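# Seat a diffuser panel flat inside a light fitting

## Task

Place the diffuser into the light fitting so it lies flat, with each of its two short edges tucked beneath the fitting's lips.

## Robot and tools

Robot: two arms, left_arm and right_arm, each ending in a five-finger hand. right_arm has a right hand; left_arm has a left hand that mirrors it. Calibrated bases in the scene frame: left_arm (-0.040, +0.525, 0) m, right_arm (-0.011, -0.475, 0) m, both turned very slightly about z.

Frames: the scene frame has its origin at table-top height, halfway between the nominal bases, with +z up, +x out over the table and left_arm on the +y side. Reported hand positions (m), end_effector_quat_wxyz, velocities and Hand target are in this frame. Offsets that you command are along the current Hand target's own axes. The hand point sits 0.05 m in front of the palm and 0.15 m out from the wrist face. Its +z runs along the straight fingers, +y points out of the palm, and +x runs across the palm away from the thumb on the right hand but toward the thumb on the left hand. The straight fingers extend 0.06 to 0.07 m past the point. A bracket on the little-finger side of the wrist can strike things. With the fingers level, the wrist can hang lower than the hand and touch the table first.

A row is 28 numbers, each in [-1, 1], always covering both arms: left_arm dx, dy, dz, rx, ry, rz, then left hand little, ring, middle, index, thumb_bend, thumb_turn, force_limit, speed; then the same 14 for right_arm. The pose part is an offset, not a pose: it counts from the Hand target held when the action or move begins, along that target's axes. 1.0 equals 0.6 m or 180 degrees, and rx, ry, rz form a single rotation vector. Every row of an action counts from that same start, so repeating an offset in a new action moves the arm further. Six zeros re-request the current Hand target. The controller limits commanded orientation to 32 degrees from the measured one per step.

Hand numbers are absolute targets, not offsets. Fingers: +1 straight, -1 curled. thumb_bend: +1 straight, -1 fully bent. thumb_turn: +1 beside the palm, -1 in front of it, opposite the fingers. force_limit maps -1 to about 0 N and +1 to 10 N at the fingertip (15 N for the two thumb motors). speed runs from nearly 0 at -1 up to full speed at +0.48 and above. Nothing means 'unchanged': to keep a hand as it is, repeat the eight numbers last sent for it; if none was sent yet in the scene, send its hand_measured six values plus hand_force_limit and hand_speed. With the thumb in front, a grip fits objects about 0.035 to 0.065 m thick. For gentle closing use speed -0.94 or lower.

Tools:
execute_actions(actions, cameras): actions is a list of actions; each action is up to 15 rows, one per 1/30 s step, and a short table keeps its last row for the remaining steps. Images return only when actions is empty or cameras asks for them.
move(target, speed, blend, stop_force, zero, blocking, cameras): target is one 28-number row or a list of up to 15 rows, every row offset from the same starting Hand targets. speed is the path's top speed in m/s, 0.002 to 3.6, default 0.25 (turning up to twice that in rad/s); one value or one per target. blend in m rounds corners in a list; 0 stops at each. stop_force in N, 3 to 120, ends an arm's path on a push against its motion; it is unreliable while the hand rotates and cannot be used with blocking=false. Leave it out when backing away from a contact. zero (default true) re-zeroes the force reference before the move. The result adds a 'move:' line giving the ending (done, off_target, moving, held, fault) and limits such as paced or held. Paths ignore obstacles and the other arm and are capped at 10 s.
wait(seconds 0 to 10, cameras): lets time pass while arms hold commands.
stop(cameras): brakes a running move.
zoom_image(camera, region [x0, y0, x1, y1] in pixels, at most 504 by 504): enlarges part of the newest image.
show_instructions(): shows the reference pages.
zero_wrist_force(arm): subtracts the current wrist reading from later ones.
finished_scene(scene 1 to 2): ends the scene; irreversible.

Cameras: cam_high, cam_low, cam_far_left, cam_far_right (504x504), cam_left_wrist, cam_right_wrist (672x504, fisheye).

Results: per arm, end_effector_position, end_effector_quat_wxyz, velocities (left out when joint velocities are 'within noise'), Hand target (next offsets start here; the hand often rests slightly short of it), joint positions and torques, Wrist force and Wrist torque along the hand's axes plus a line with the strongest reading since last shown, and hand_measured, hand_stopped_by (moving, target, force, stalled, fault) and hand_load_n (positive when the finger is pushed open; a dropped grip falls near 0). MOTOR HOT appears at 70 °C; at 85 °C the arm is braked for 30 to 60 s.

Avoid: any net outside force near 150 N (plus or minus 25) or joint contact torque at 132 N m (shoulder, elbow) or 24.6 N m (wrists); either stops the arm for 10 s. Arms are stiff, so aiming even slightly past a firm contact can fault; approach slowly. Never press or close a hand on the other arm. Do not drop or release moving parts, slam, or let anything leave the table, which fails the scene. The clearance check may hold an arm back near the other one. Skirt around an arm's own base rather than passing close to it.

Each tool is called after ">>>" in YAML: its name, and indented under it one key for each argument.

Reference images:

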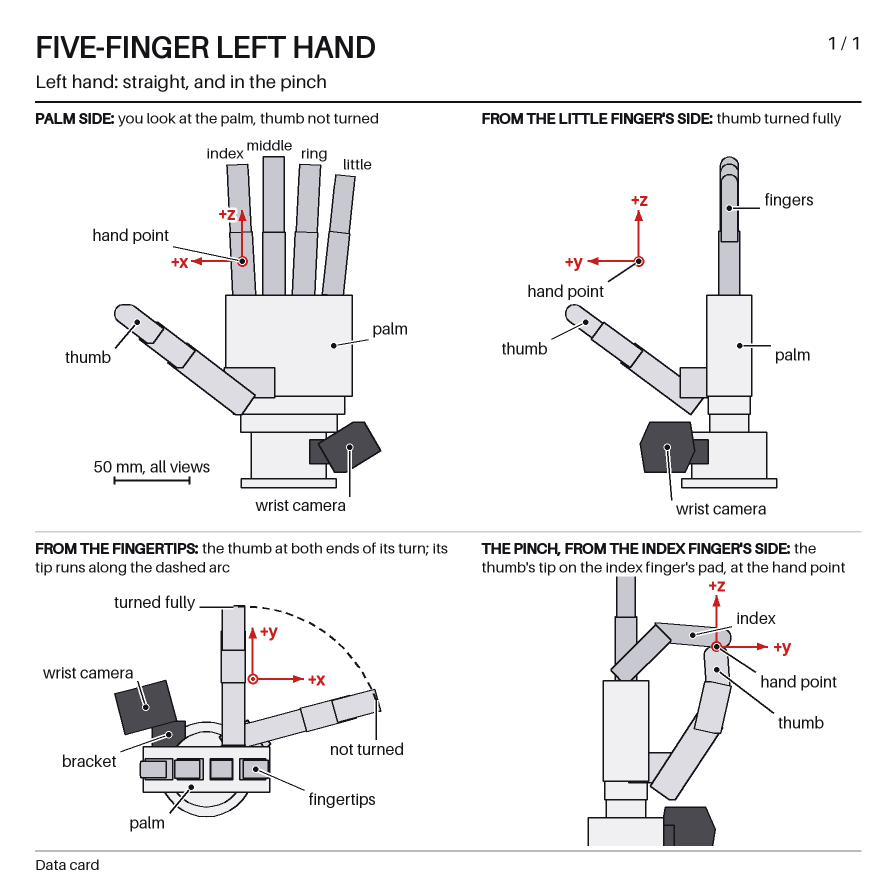

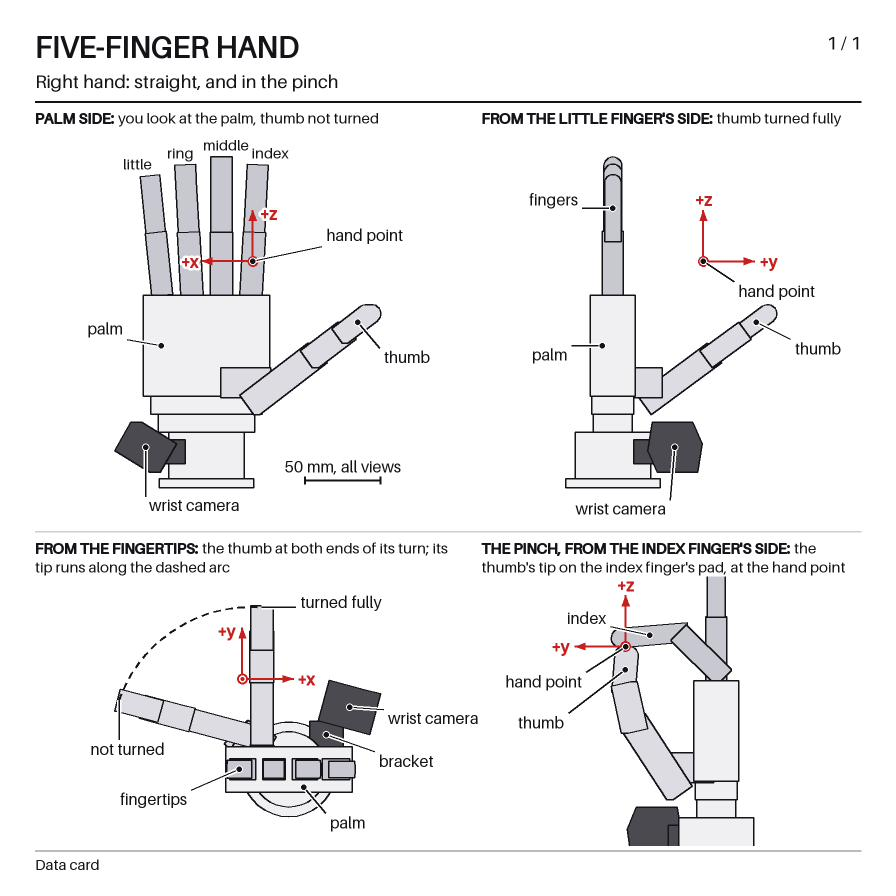

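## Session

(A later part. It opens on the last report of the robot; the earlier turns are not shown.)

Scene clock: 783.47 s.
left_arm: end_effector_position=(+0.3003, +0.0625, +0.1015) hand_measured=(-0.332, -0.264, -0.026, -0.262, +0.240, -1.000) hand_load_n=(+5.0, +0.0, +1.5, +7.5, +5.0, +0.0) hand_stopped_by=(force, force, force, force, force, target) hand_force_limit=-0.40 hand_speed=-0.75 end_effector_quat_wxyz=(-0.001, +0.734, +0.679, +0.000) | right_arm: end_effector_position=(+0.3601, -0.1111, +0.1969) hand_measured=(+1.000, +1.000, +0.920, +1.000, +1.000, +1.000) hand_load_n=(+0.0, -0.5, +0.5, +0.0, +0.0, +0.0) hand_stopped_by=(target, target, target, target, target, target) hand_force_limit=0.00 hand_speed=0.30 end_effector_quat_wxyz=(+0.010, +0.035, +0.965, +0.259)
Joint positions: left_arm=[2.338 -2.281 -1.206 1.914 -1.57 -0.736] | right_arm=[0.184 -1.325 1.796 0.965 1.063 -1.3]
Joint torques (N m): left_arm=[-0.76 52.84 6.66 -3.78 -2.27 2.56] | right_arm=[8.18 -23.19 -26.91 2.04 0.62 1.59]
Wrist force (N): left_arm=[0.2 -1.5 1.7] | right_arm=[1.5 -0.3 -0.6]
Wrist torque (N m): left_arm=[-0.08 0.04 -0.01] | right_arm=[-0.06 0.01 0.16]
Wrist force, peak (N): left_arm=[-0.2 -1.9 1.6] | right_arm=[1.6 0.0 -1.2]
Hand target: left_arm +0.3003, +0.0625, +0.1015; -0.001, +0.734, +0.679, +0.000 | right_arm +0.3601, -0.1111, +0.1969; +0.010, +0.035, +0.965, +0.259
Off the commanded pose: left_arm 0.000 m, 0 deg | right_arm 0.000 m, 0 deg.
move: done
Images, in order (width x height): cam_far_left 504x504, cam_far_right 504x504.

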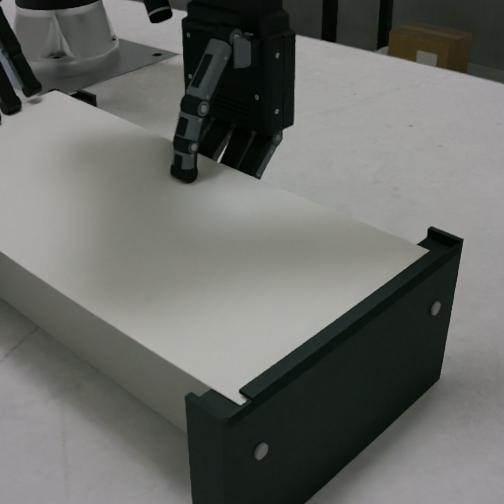

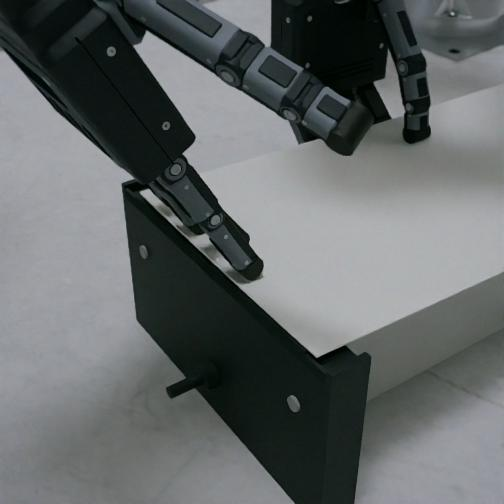

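>>> move:
  target:
    - [0.0017,0,-0.0333,0,0,0,-0.5,-0.5,-0.45,-0.5,0.0,-1,-0.4,-0.75,0,0,0,0,0,0,1,1,0.92,1,1,1,0,0.3]
    - [0.0034,0,-0.06,0,0,0,-0.5,-0.5,-0.45,-0.5,0.0,-1,-0.4,-0.75,0.0004,0.0043,0.0025,0,0,0,1,1,0.92,1,1,1,0,0.3]
  speed: 0.04
  stop_force: 25
  cameras: ["cam_far_left","cam_far_right","cam_low"]

>>> zoom_image:
  camera: "cam_far_right"
  region: [80, 130, 380, 430]

>>> zoom_image:
  camera: "cam_low"
  region: [30, 235, 210, 315]

Scene clock: 794.03 s.
left_arm: end_effector_position=(+0.3006, +0.0645, +0.1375) hand_measured=(-0.330, -0.264, -0.026, -0.260, +0.240, -1.000) hand_load_n=(+16.0, +0.0, +0.5, +10.5, +6.5, -0.5) hand_stopped_by=(force, force, force, force, force, target) hand_force_limit=-0.40 hand_speed=-0.75 end_effector_quat_wxyz=(-0.001, +0.734, +0.679, +0.000) | right_arm: end_effector_position=(+0.3601, -0.1081, +0.1969) hand_measured=(+1.000, +1.000, +0.918, +1.000, +1.000, +1.000) hand_load_n=(+0.0, +0.0, -14.5, +0.0, +0.0, +0.0) hand_stopped_by=(target, target, target, target, target, target) hand_force_limit=0.00 hand_speed=0.30 end_effector_quat_wxyz=(+0.010, +0.035, +0.965, +0.259)
Joint positions: left_arm=[2.341 -2.25 -1.165 1.841 -1.57 -0.733] | right_arm=[0.193 -1.323 1.791 0.962 1.064 -1.29]
Joint torques (N m): left_arm=[-7.92 37.86 5.33 -2.57 2.39 -1.2] | right_arm=[-10.68 -27.25 -3.1 1.71 2.99 -1.1]
Wrist force (N): left_arm=[-3.4 4.6 10.0] | right_arm=[4.3 7.0 -16.1]
Wrist torque (N m): left_arm=[-0.11 0.63 -0.32] | right_arm=[0.26 0.54 0.42]
Wrist force, peak (N): left_arm=[-3.9 5.6 11.0] | right_arm=[4.7 7.5 -16.8]
Hand target: left_arm +0.3005, +0.0645, +0.1375; -0.001, +0.734, +0.679, +0.000 | right_arm +0.3600, -0.1081, +0.1969; +0.010, +0.035, +0.965, +0.259
Off the commanded pose: left_arm 0.000 m, 0 deg | right_arm 0.000 m, 0 deg.
move: done
Images, in order (width x height): cam_low 504x504, cam_far_left 504x504, cam_far_right 504x504.

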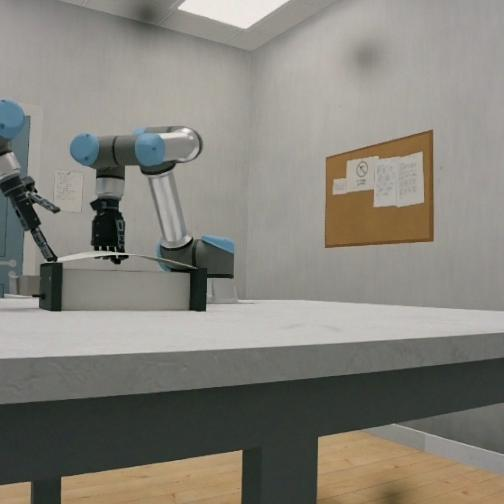

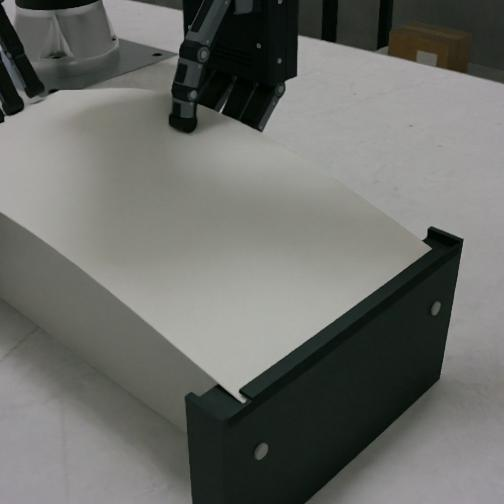

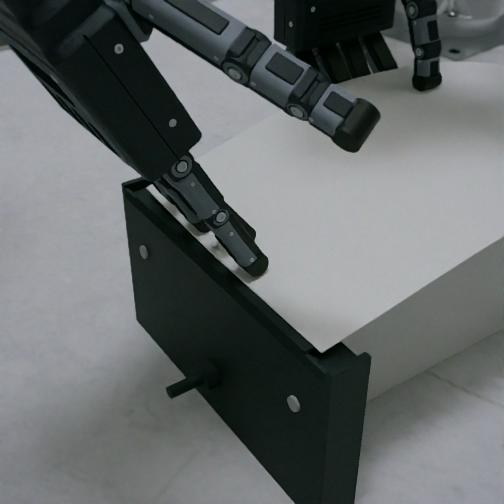

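Scaled by 1.680.

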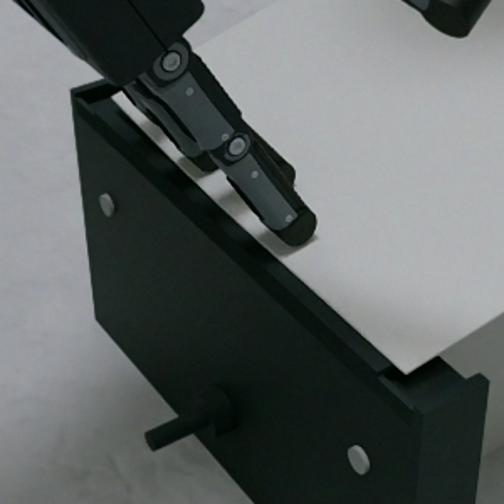

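Scaled by 2.800.

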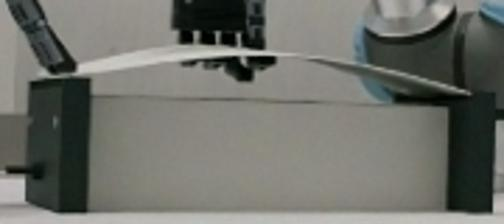

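>>> zoom_image:
  camera: "cam_far_right"
  region: [270, 320, 350, 400]

>>> zoom_image:
  camera: "cam_low"
  region: [30, 245, 90, 285]

>>> zoom_image:
  camera: "cam_far_right"
  region: [110, 165, 190, 245]

Scaled by 6.300.

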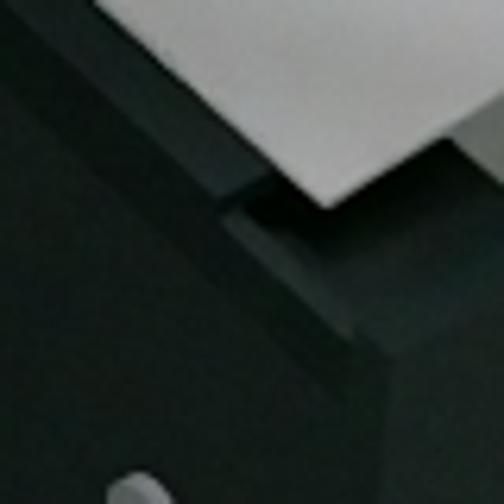

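Scaled by 8.400.

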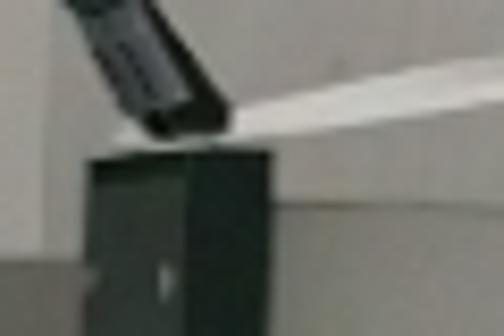

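Scaled by 6.300.

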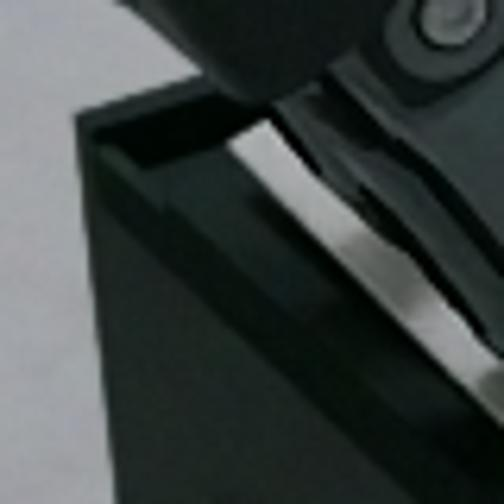

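>>> move:
  target: [0.0025,0,-0.0133,0,0,0,-0.5,-0.5,-0.45,-0.5,0.0,-1,-0.4,-0.75,0.0005,0.0058,0.0034,0,0,0,1,1,0.92,1,1,1,0,0.3]
  speed: 0.03
  stop_force: 25
  cameras: ["cam_far_left","cam_far_right","cam_low"]

>>> zoom_image:
  camera: "cam_far_right"
  region: [270, 320, 350, 400]

>>> zoom_image:
  camera: "cam_low"
  region: [30, 245, 90, 285]

>>> zoom_image:
  camera: "cam_far_right"
  region: [110, 165, 230, 285]

Scene clock: 817.80 s.
left_arm: end_effector_position=(+0.3007, +0.0660, +0.1455) hand_measured=(-0.330, -0.264, -0.026, -0.260, +0.240, -1.000) hand_load_n=(+15.0, +0.0, +0.0, +12.0, +6.5, +1.0) hand_stopped_by=(force, force, force, force, force, target) hand_force_limit=-0.40 hand_speed=-0.75 end_effector_quat_wxyz=(-0.001, +0.734, +0.679, +0.000) | right_arm: end_effector_position=(+0.3600, -0.1041, +0.1968) hand_measured=(+1.000, +1.000, +0.920, +1.000, +1.000, +1.000) hand_load_n=(+0.0, +0.0, -4.0, +0.0, +0.0, +0.0) hand_stopped_by=(target, target, target, target, target, target) hand_force_limit=0.00 hand_speed=0.30 end_effector_quat_wxyz=(+0.010, +0.035, +0.965, +0.259)
Joint positions: left_arm=[2.343 -2.241 -1.158 1.826 -1.57 -0.731] | right_arm=[0.204 -1.319 1.785 0.959 1.066 -1.278]
Joint torques (N m): left_arm=[-9.92 38.13 9.94 -1.52 0.87 -1.3] | right_arm=[-9.57 -35.88 -6.85 2.47 -1.22 -1.23]
Wrist force (N): left_arm=[1.2 4.2 9.4] | right_arm=[3.8 1.5 -6.9]
Wrist torque (N m): left_arm=[-0.14 0.52 -0.37] | right_arm=[0.16 0.33 0.26]
Wrist force, peak (N): left_arm=[-2.9 6.6 11.6] | right_arm=[5.2 6.7 -21.0]
Hand target: left_arm +0.3007, +0.0660, +0.1455; -0.001, +0.734, +0.679, +0.000 | right_arm +0.3600, -0.1041, +0.1969; +0.010, +0.035, +0.965, +0.259
Off the commanded pose: left_arm 0.000 m, 0 deg | right_arm 0.000 m, 0 deg.
move: done
Images, in order (width x height): cam_low 504x504, cam_far_left 504x504, cam_far_right 504x504.

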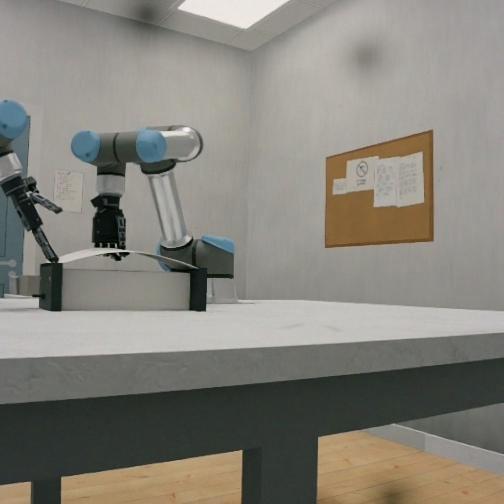

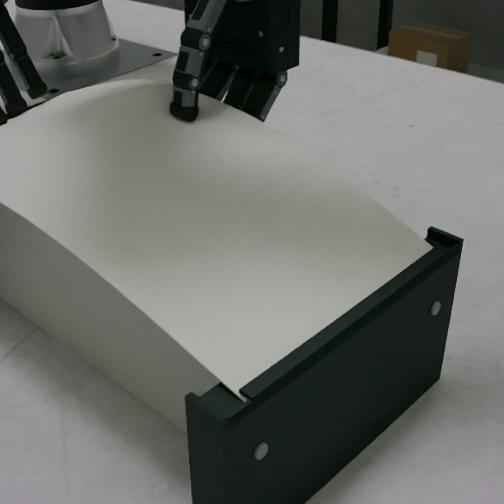

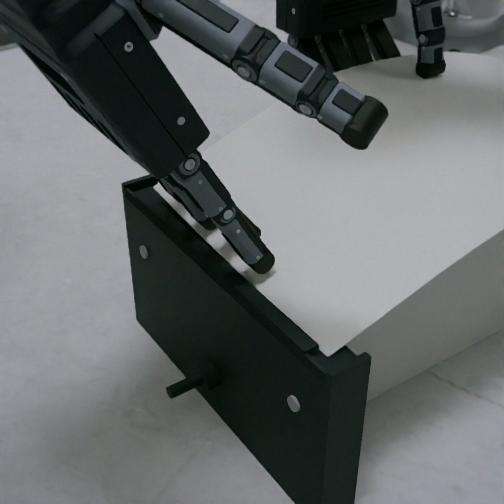

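Scaled by 6.300.

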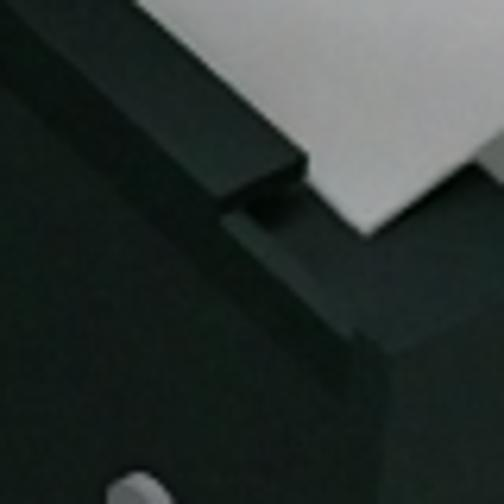

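Scaled by 8.400.

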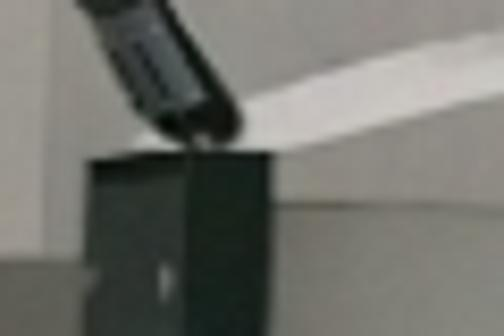

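Scaled by 4.200.

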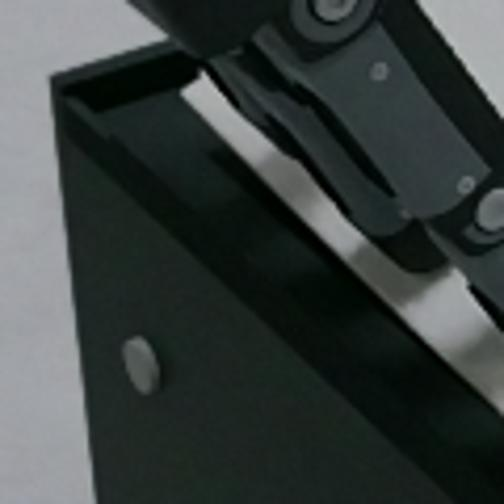

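>>> move:
  target: [0,0,0,0,0,0,-0.5,-0.5,-0.45,-0.5,0.0,-1,-0.4,-0.75,0,-0.0028,0.0083,0,0,0,1,1,0.92,1,1,1,0,0.3]
  speed: 0.03
  stop_force: 18
  cameras: ["cam_far_right","cam_low"]

>>> zoom_image:
  camera: "cam_far_right"
  region: [270, 320, 350, 400]

>>> zoom_image:
  camera: "cam_low"
  region: [30, 245, 90, 285]

>>> zoom_image:
  camera: "cam_far_right"
  region: [110, 165, 230, 285]

Scene clock: 833.37 s.
left_arm: end_effector_position=(+0.3007, +0.0660, +0.1454) hand_measured=(-0.330, -0.264, -0.026, -0.260, +0.240, -1.000) hand_load_n=(+19.0, +0.0, +0.5, +11.0, +6.5, +1.0) hand_stopped_by=(force, force, force, force, force, target) hand_force_limit=-0.40 hand_speed=-0.75 end_effector_quat_wxyz=(-0.001, +0.734, +0.679, +0.000) | right_arm: end_effector_position=(+0.3601, -0.1031, +0.1921) hand_measured=(+1.000, +1.000, +0.920, +1.000, +1.000, +1.000) hand_load_n=(+0.0, +0.0, -10.5, +0.0, -0.5, +0.0) hand_stopped_by=(target, target, target, target, target, target) hand_force_limit=0.00 hand_speed=0.30 end_effector_quat_wxyz=(+0.010, +0.035, +0.965, +0.259)
Joint positions: left_arm=[2.343 -2.241 -1.158 1.826 -1.57 -0.731] | right_arm=[0.207 -1.312 1.79 0.946 1.066 -1.275]
Joint torques (N m): left_arm=[-10.49 40.6 9.38 -1.98 1.89 -1.36] | right_arm=[-7.56 -28.45 -21.93 0.83 -0.12 -1.18]
Wrist force (N): left_arm=[3.0 4.1 11.0] | right_arm=[4.7 3.6 -25.1]
Wrist torque (N m): left_arm=[-0.18 0.73 -0.41] | right_arm=[0.92 0.73 0.32]
Wrist force, peak (N): left_arm=[3.3 4.5 11.5] | right_arm=[5.3 4.3 -28.3]
Hand target: left_arm +0.3007, +0.0660, +0.1455; -0.001, +0.734, +0.679, +0.000 | right_arm +0.3601, -0.1031, +0.1921; +0.010, +0.035, +0.965, +0.259
Off the commanded pose: left_arm 0.000 m, 0 deg | right_arm 0.000 m, 0 deg.
move: contact (right_arm)
Images, in order (width x height): cam_low 504x504, cam_far_right 504x504.

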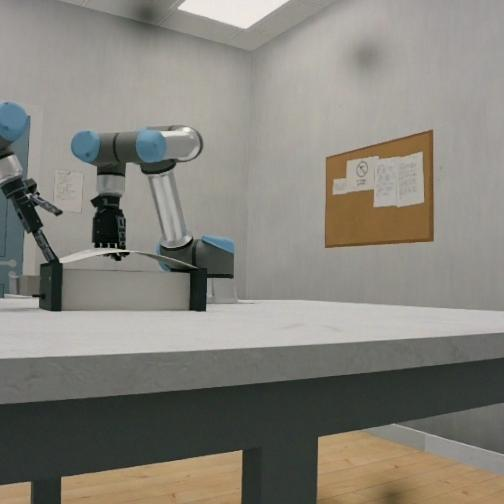

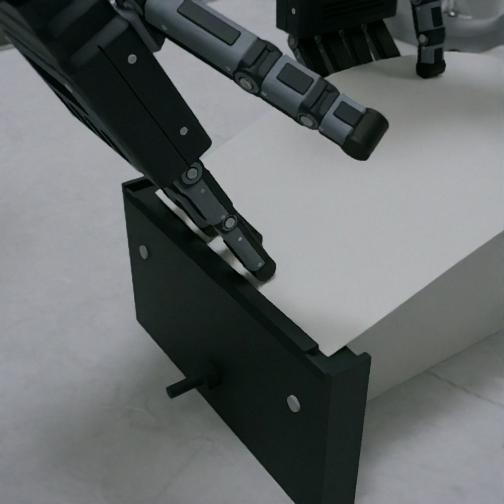

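Scaled by 6.300.

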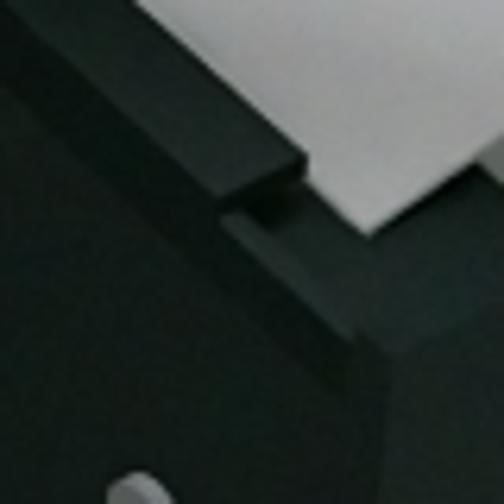

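Scaled by 8.400.

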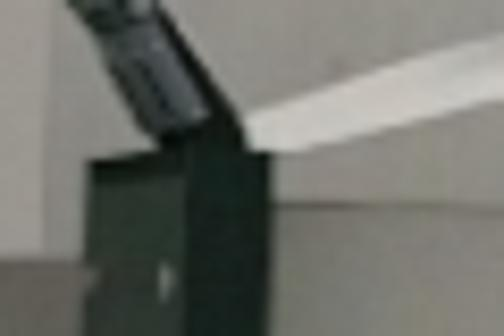

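Scaled by 4.200.

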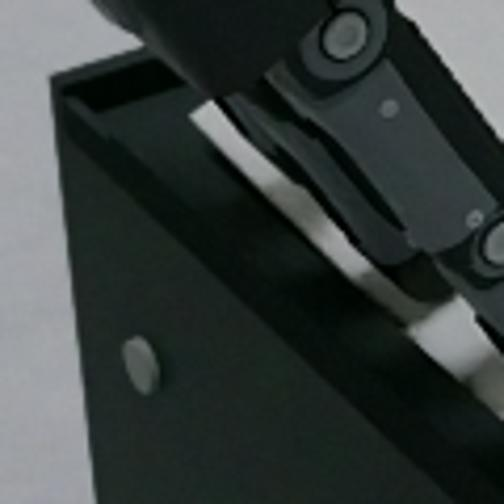

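>>> zoom_image:
  camera: "cam_far_right"
  region: [120, 175, 180, 235]

>>> zoom_image:
  camera: "cam_far_right"
  region: [170, 210, 250, 290]

Scaled by 8.400.

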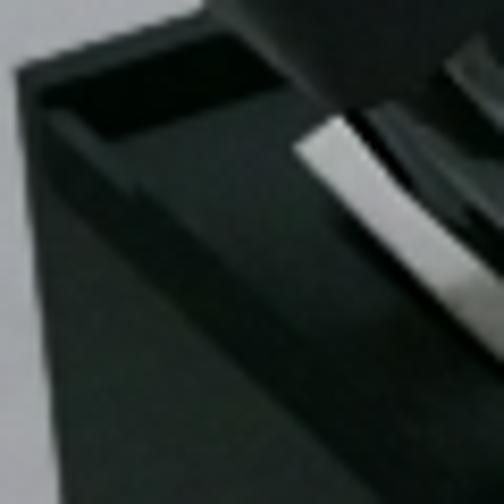

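Scaled by 6.300.

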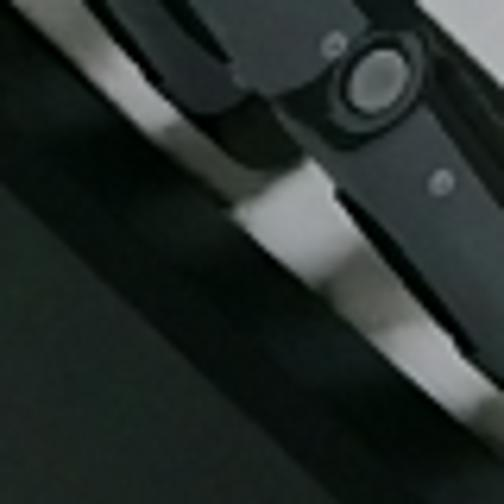

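>>> move:
  target: [0,0,0.0167,0,0,0,-0.5,-0.5,-0.45,-0.5,0.0,-1,-0.4,-0.75,0,0,0,0,0,0,1,1,0.92,1,1,1,0,0.3]
  speed: 0.04
  cameras: ["cam_far_right","cam_low"]

>>> zoom_image:
  camera: "cam_far_right"
  region: [270, 320, 350, 400]

>>> zoom_image:
  camera: "cam_low"
  region: [30, 245, 90, 285]

>>> zoom_image:
  camera: "cam_far_right"
  region: [120, 175, 240, 295]

Scene clock: 854.37 s.
left_arm: end_effector_position=(+0.3006, +0.0660, +0.1352) hand_measured=(-0.330, -0.264, -0.026, -0.260, +0.240, -1.000) hand_load_n=(+11.0, +0.0, +0.0, +11.0, +3.5, +3.0) hand_stopped_by=(force, force, force, force, force, target) hand_force_limit=-0.40 hand_speed=-0.75 end_effector_quat_wxyz=(-0.001, +0.734, +0.679, +0.000) | right_arm: end_effector_position=(+0.3601, -0.1031, +0.1921) hand_measured=(+1.000, +1.000, +0.920, +1.000, +1.000, +1.000) hand_load_n=(+0.0, +0.0, -0.5, +0.5, +0.0, +0.0) hand_stopped_by=(target, target, target, target, target, target) hand_force_limit=0.00 hand_speed=0.30 end_effector_quat_wxyz=(+0.010, +0.035, +0.965, +0.259)
Joint positions: left_arm=[2.343 -2.248 -1.174 1.848 -1.57 -0.731] | right_arm=[0.206 -1.312 1.79 0.946 1.066 -1.275]
Joint torques (N m): left_arm=[-8.03 46.54 34.21 -0.43 2.44 0.72] | right_arm=[-3.64 -28.58 -22.72 -1.15 -0.23 -0.93]
Wrist force (N): left_arm=[10.9 -11.2 0.6] | right_arm=[0.7 -1.7 -23.8]
Wrist torque (N m): left_arm=[-0.31 0.23 0.11] | right_arm=[1.27 0.52 -0.06]
Wrist force, peak (N): left_arm=[11.2 -11.5 0.0] | right_arm=[4.6 4.3 -26.3]
Hand target: left_arm +0.3007, +0.0660, +0.1354; -0.001, +0.734, +0.679, +0.000 | right_arm +0.3601, -0.1031, +0.1921; +0.010, +0.035, +0.965, +0.259
Off the commanded pose: left_arm 0.000 m, 0 deg | right_arm 0.000 m, 0 deg.
move: done
Images, in order (width x height): cam_low 504x504, cam_far_right 504x504.

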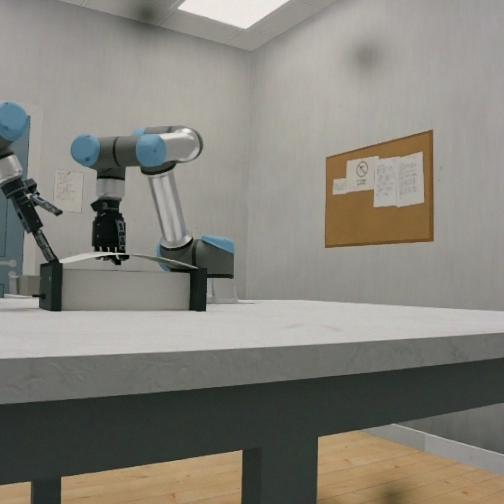

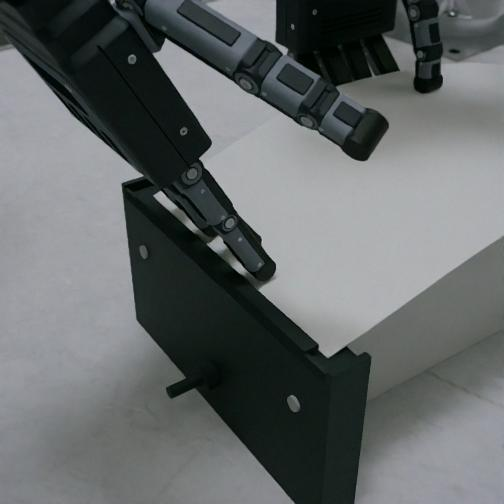

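Scaled by 6.300.

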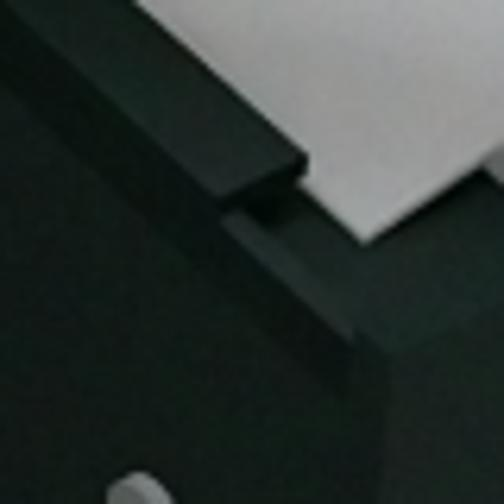

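Scaled by 8.400.

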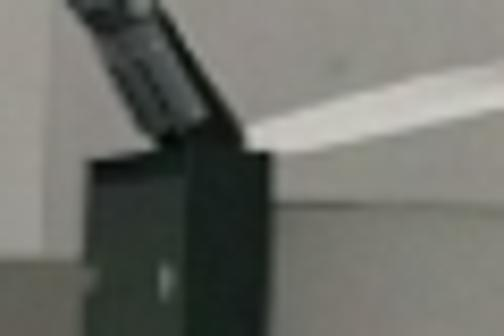

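Scaled by 4.200.

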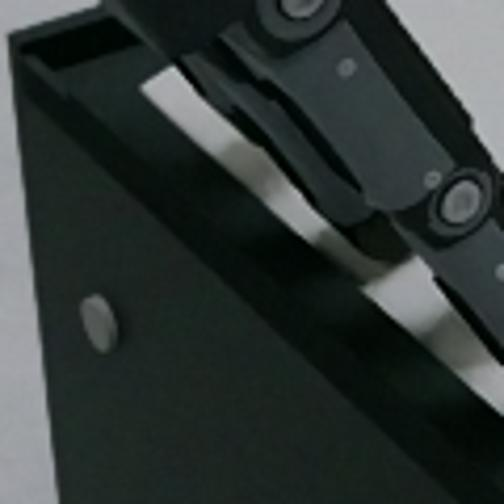

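>>> move:
  target: [0,0,0,0,0,0,-0.5,-0.5,-0.45,-0.5,0.0,-1,-0.4,-0.75,0.0117,0.0017,-0.0035,0,-0.033,0,1,1,0.92,1,1,1,0,0.3]
  speed: 0.04
  cameras: ["cam_far_right","cam_low"]

>>> zoom_image:
  camera: "cam_far_right"
  region: [270, 320, 350, 400]

>>> zoom_image:
  camera: "cam_far_right"
  region: [120, 175, 240, 295]

Scene clock: 886.03 s.
left_arm: end_effector_position=(+0.3007, +0.0660, +0.1354) hand_measured=(-0.330, -0.264, -0.026, -0.260, +0.240, -1.000) hand_load_n=(+11.5, +0.0, +0.0, +12.0, +4.5, +3.0) hand_stopped_by=(force, force, force, force, force, target) hand_force_limit=-0.40 hand_speed=-0.75 end_effector_quat_wxyz=(-0.001, +0.734, +0.679, +0.000) | right_arm: end_effector_position=(+0.3530, -0.1028, +0.1944) hand_measured=(+1.000, +1.000, +0.920, +1.000, +1.000, +1.000) hand_load_n=(+0.5, +0.5, +2.0, +0.0, +0.0, +0.0) hand_stopped_by=(target, target, target, target, target, target) hand_force_limit=0.00 hand_speed=0.30 end_effector_quat_wxyz=(+0.060, +0.048, +0.963, +0.257) end_effector_velocity=(+0.000, +0.001, +0.001) end_effector_angular_velocity=(+0.003, +0.004, +0.006)
Joint positions: left_arm=[2.343 -2.248 -1.173 1.848 -1.57 -0.731] | right_arm=[0.238 -1.388 1.855 0.83 1.107 -1.188]
Joint velocities: left_arm=[within noise] | right_arm=[-0.001 0.004 -0.004 0.006 -0.005 -0.006]
Joint torques (N m): left_arm=[3.2 55.46 37.79 1.22 0.99 -0.88] | right_arm=[-2.86 -10.45 -22.85 2.21 -3.21 -1.38]
Wrist force (N): left_arm=[11.5 -7.7 1.9] | right_arm=[-3.7 -5.2 -25.2]
Wrist torque (N m): left_arm=[-0.29 0.23 0.05] | right_arm=[1.50 0.59 -0.40]
Wrist force, peak (N): left_arm=[11.1 -11.3 0.2] | right_arm=[-2.4 -4.4 -25.7]
Hand target: left_arm +0.3007, +0.0660, +0.1354; -0.001, +0.734, +0.679, +0.000 | right_arm +0.3531, -0.1028, +0.1944; +0.060, +0.048, +0.963, +0.257
Off the commanded pose: left_arm 0.000 m, 0 deg | right_arm 0.000 m, 0 deg.
move: done
Images, in order (width x height): cam_low 504x504, cam_far_right 504x504.

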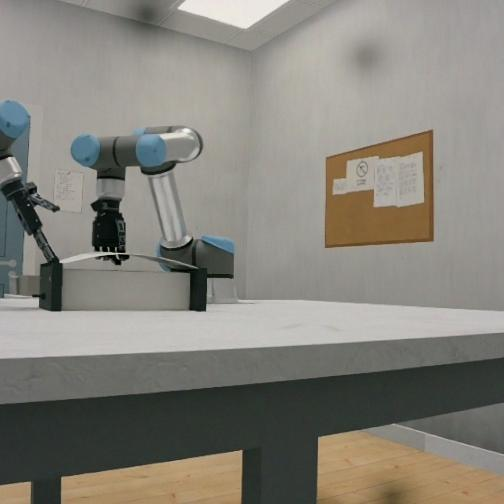

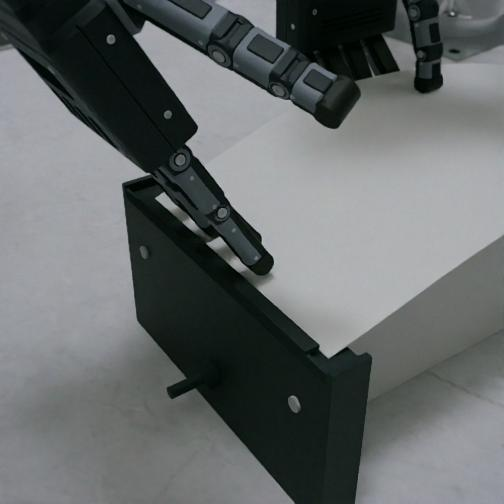

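Scaled by 6.300.

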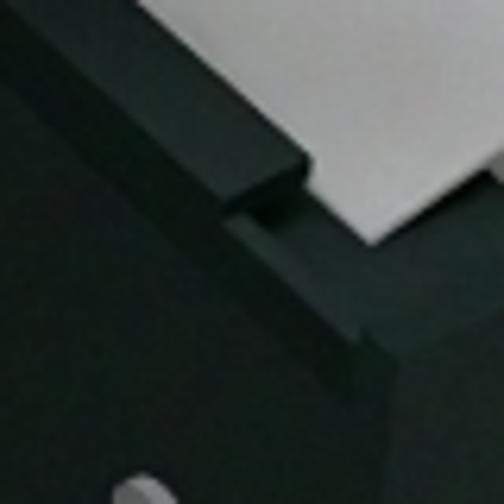

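Scaled by 4.200.

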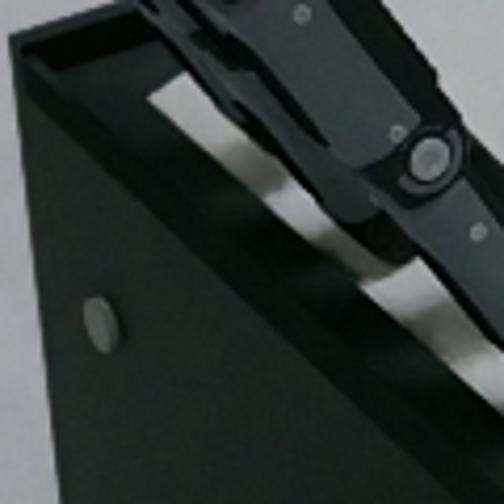

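>>> zoom_image:
  camera: "cam_far_right"
  region: [145, 180, 195, 230]

>>> zoom_image:
  camera: "cam_far_right"
  region: [190, 220, 250, 280]

Scaled by 10.080.

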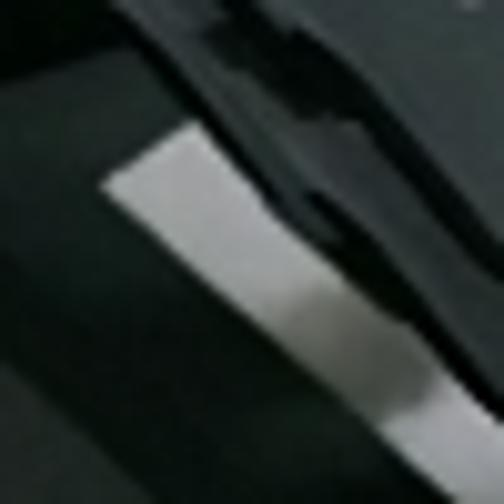

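Scaled by 8.400.

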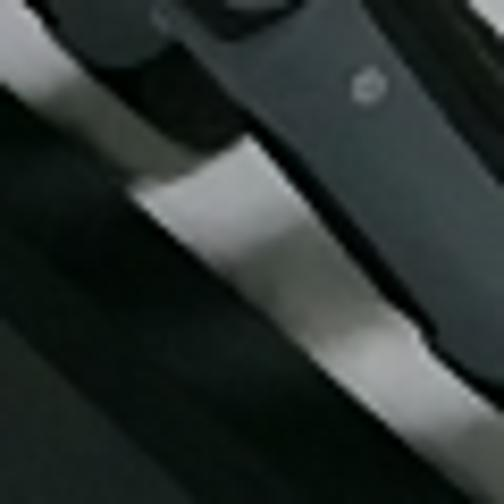

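>>> wait:
  seconds: 0
  cameras: ["cam_left_wrist","cam_right_wrist","cam_high"]

>>> zoom_image:
  camera: "cam_high"
  region: [200, 170, 280, 250]

>>> zoom_image:
  camera: "cam_left_wrist"
  region: [0, 0, 200, 150]

>>> zoom_image:
  camera: "cam_right_wrist"
  region: [200, 0, 350, 250]

Scene clock: 915.97 s.
left_arm: end_effector_position=(+0.3007, +0.0660, +0.1354) hand_measured=(-0.330, -0.264, -0.026, -0.260, +0.240, -1.000) hand_load_n=(+11.5, +0.5, +0.0, +11.5, +4.5, +3.0) hand_stopped_by=(force, force, force, force, force, target) hand_force_limit=-0.40 hand_speed=-0.75 end_effector_quat_wxyz=(-0.001, +0.734, +0.679, +0.000) | right_arm: end_effector_position=(+0.3531, -0.1028, +0.1944) hand_measured=(+1.000, +1.000, +0.920, +1.000, +1.000, +1.000) hand_load_n=(-0.5, +0.5, +2.5, +0.0, +0.0, +0.0) hand_stopped_by=(target, target, target, target, target, target) hand_force_limit=0.00 hand_speed=0.30 end_effector_quat_wxyz=(+0.060, +0.048, +0.963, +0.257)
Joint positions: left_arm=[2.343 -2.248 -1.173 1.848 -1.57 -0.731] | right_arm=[0.238 -1.388 1.855 0.83 1.107 -1.189]
Joint torques (N m): left_arm=[-6 53.53 32.68 1.74 3.51 -1.81] | right_arm=[-2.98 -11 -23.35 -0.18 -2.3 -1.18]
Wrist force (N): left_arm=[11.2 -7.5 2.0] | right_arm=[-2.4 -5.4 -24.5]
Wrist torque (N m): left_arm=[-0.29 0.24 0.04] | right_arm=[1.54 0.64 -0.30]
Wrist force, peak (N): left_arm=[11.5 -8.0 1.1] | right_arm=[-3.3 -4.8 -25.6]
Hand target: left_arm +0.3007, +0.0660, +0.1354; -0.001, +0.734, +0.679, +0.000 | right_arm +0.3531, -0.1028, +0.1944; +0.060, +0.048, +0.963, +0.257
Off the commanded pose: left_arm 0.000 m, 0 deg | right_arm 0.000 m, 0 deg.
camera_calibration:
cam_left_wrist: T_world_to_cam=[[-0.953792, 0.299829, 0.0195591, 0.261432], [0.262643, 0.800339, 0.538959, -0.207106], [0.145942, 0.519192, -0.842105, 0.153725], [0, 0, 0, 1]] pos_world=[0.281312, 0.0075566, 0.235961]
cam_right_wrist: T_world_to_cam=[[-0.206721, 0.882485, 0.422476, 0.0866254], [0.754978, -0.130772, 0.642578, -0.404541], [0.622313, 0.451794, -0.639224, 0.0656271], [0, 0, 0, 1]] pos_world=[0.282486, -0.158998, 0.265302]
Images, in order (width x height): cam_high 504x504, cam_left_wrist 672x504, cam_right_wrist 672x504.

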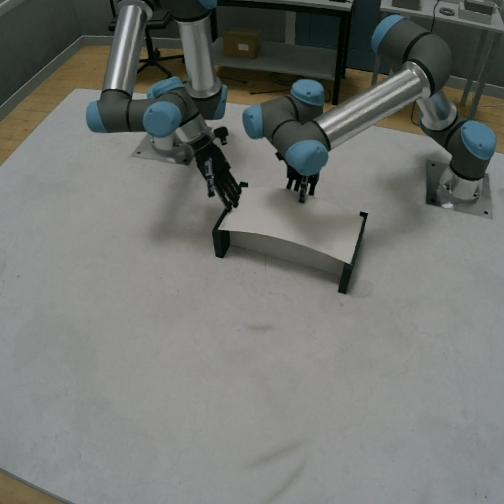

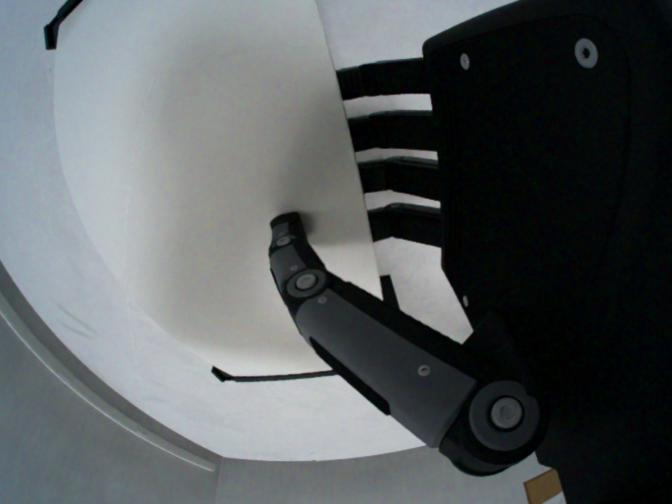

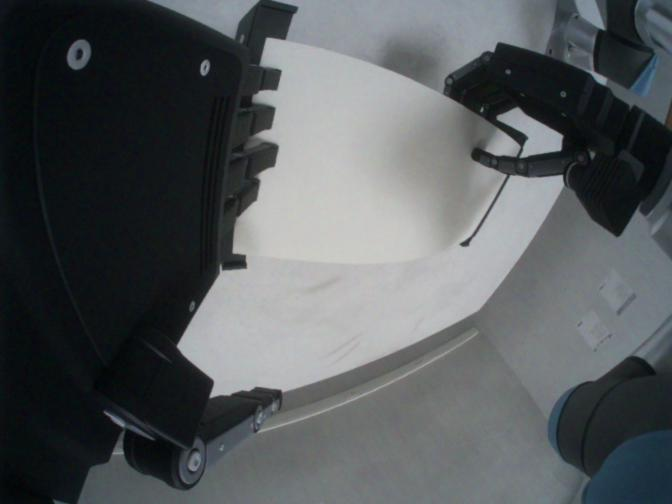

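Scaled by 6.300.

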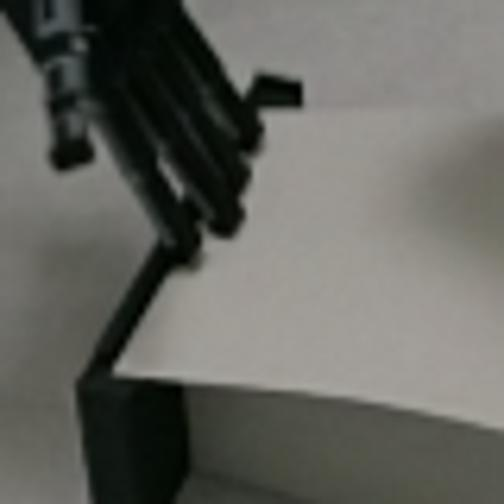

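Scaled by 2.520 from the camera's 672x504 image, which has a finer 960x720 frame.

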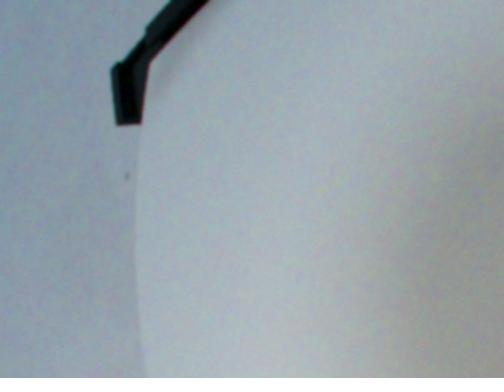

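Scaled by 2.016 from the camera's 672x504 image, which has a finer 960x720 frame.

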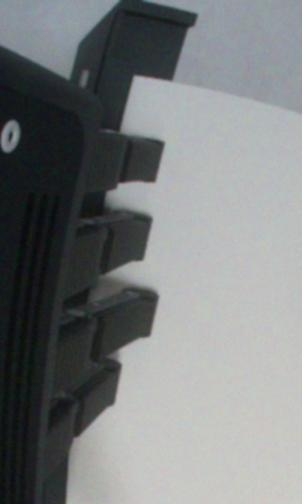

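>>> move:
  target: [0,0,0.0117,0,0,0,-0.5,-0.5,-0.45,-0.5,0.0,-1,-0.4,-0.75,0,0,0,0,0,0,1,1,0.92,1,1,1,0,0.3]
  speed: 0.04
  cameras: ["cam_far_right","cam_low","cam_far_left"]

>>> zoom_image:
  camera: "cam_far_right"
  region: [270, 320, 350, 400]

>>> zoom_image:
  camera: "cam_far_right"
  region: [120, 175, 240, 295]

>>> zoom_image:
  camera: "cam_low"
  region: [30, 235, 210, 315]

Scene clock: 927.57 s.
left_arm: end_effector_position=(+0.3006, +0.0660, +0.1283) hand_measured=(-0.330, -0.264, -0.026, -0.260, +0.240, -1.000) hand_load_n=(+11.5, +0.5, +0.0, +11.0, +3.5, +2.5) hand_stopped_by=(force, force, force, force, force, target) hand_force_limit=-0.40 hand_speed=-0.75 end_effector_quat_wxyz=(-0.001, +0.734, +0.679, +0.000) | right_arm: end_effector_position=(+0.3531, -0.1028, +0.1944) hand_measured=(+1.000, +1.000, +0.920, +1.000, +1.000, +1.000) hand_load_n=(+0.0, +0.5, +1.5, +0.0, +0.0, +0.0) hand_stopped_by=(target, target, target, target, target, target) hand_force_limit=0.00 hand_speed=0.30 end_effector_quat_wxyz=(+0.060, +0.048, +0.963, +0.257)
Joint positions: left_arm=[2.343 -2.253 -1.184 1.863 -1.57 -0.731] | right_arm=[0.238 -1.388 1.855 0.83 1.107 -1.189]
Joint torques (N m): left_arm=[-7.01 43.03 21.95 -1.22 1.69 -1.53] | right_arm=[-2.14 -12.76 -20.62 1.29 -1.25 -1.37]
Wrist force (N): left_arm=[5.8 -8.9 -0.2] | right_arm=[-1.6 -3.5 -20.5]
Wrist torque (N m): left_arm=[-0.31 0.27 0.08] | right_arm=[1.15 0.55 -0.20]
Wrist force, peak (N): left_arm=[12.1 -12.1 -1.5] | right_arm=[-2.2 -4.8 -25.8]
Hand target: left_arm +0.3006, +0.0660, +0.1284; -0.001, +0.734, +0.679, +0.000 | right_arm +0.3531, -0.1028, +0.1944; +0.060, +0.048, +0.963, +0.257
Off the commanded pose: left_arm 0.000 m, 0 deg | right_arm 0.000 m, 0 deg.
move: done
Images, in order (width x height): cam_low 504x504, cam_far_left 504x504, cam_far_right 504x504.

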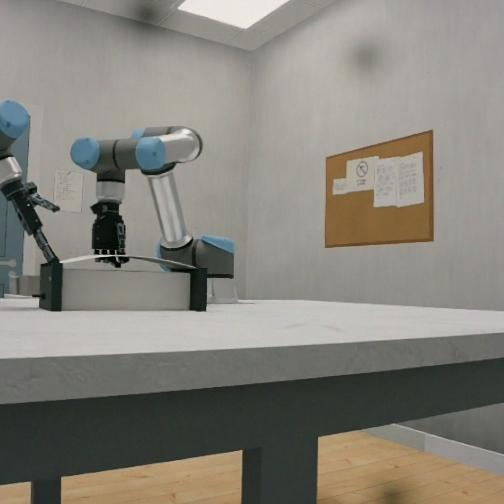

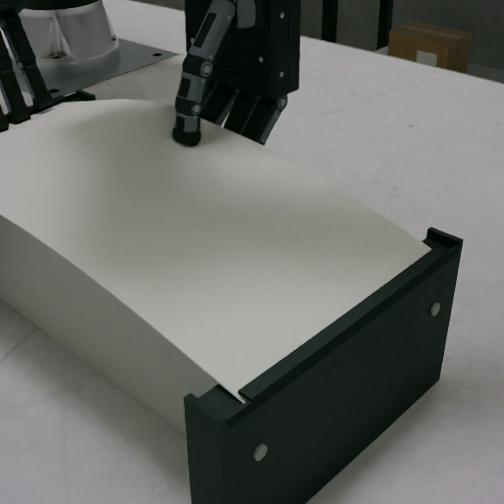

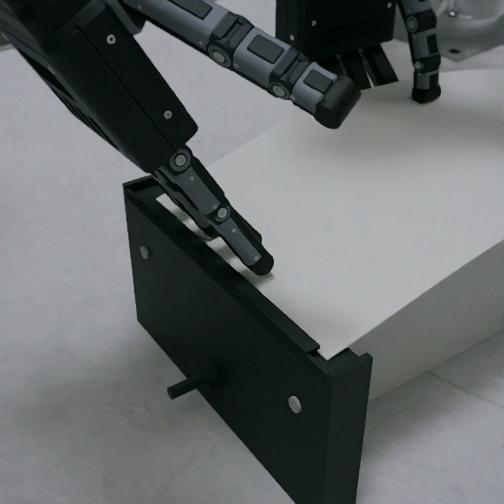

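Scaled by 6.300.

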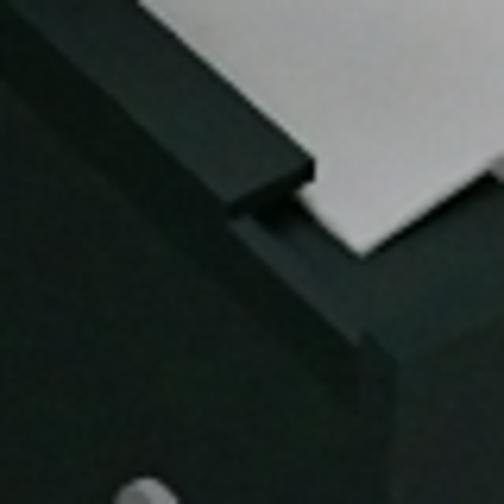

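Scaled by 4.200.

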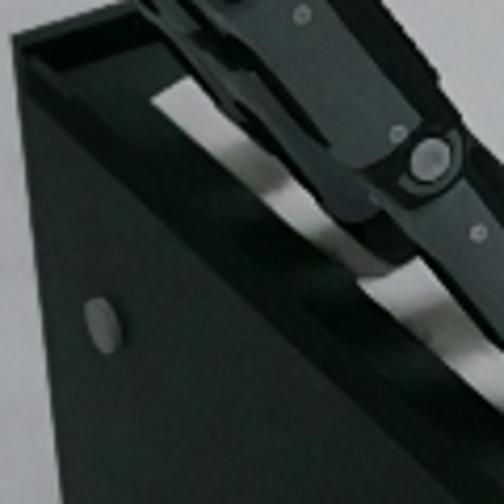

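Scaled by 2.800.

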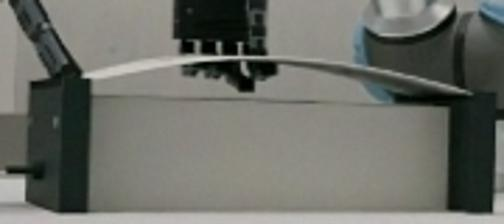

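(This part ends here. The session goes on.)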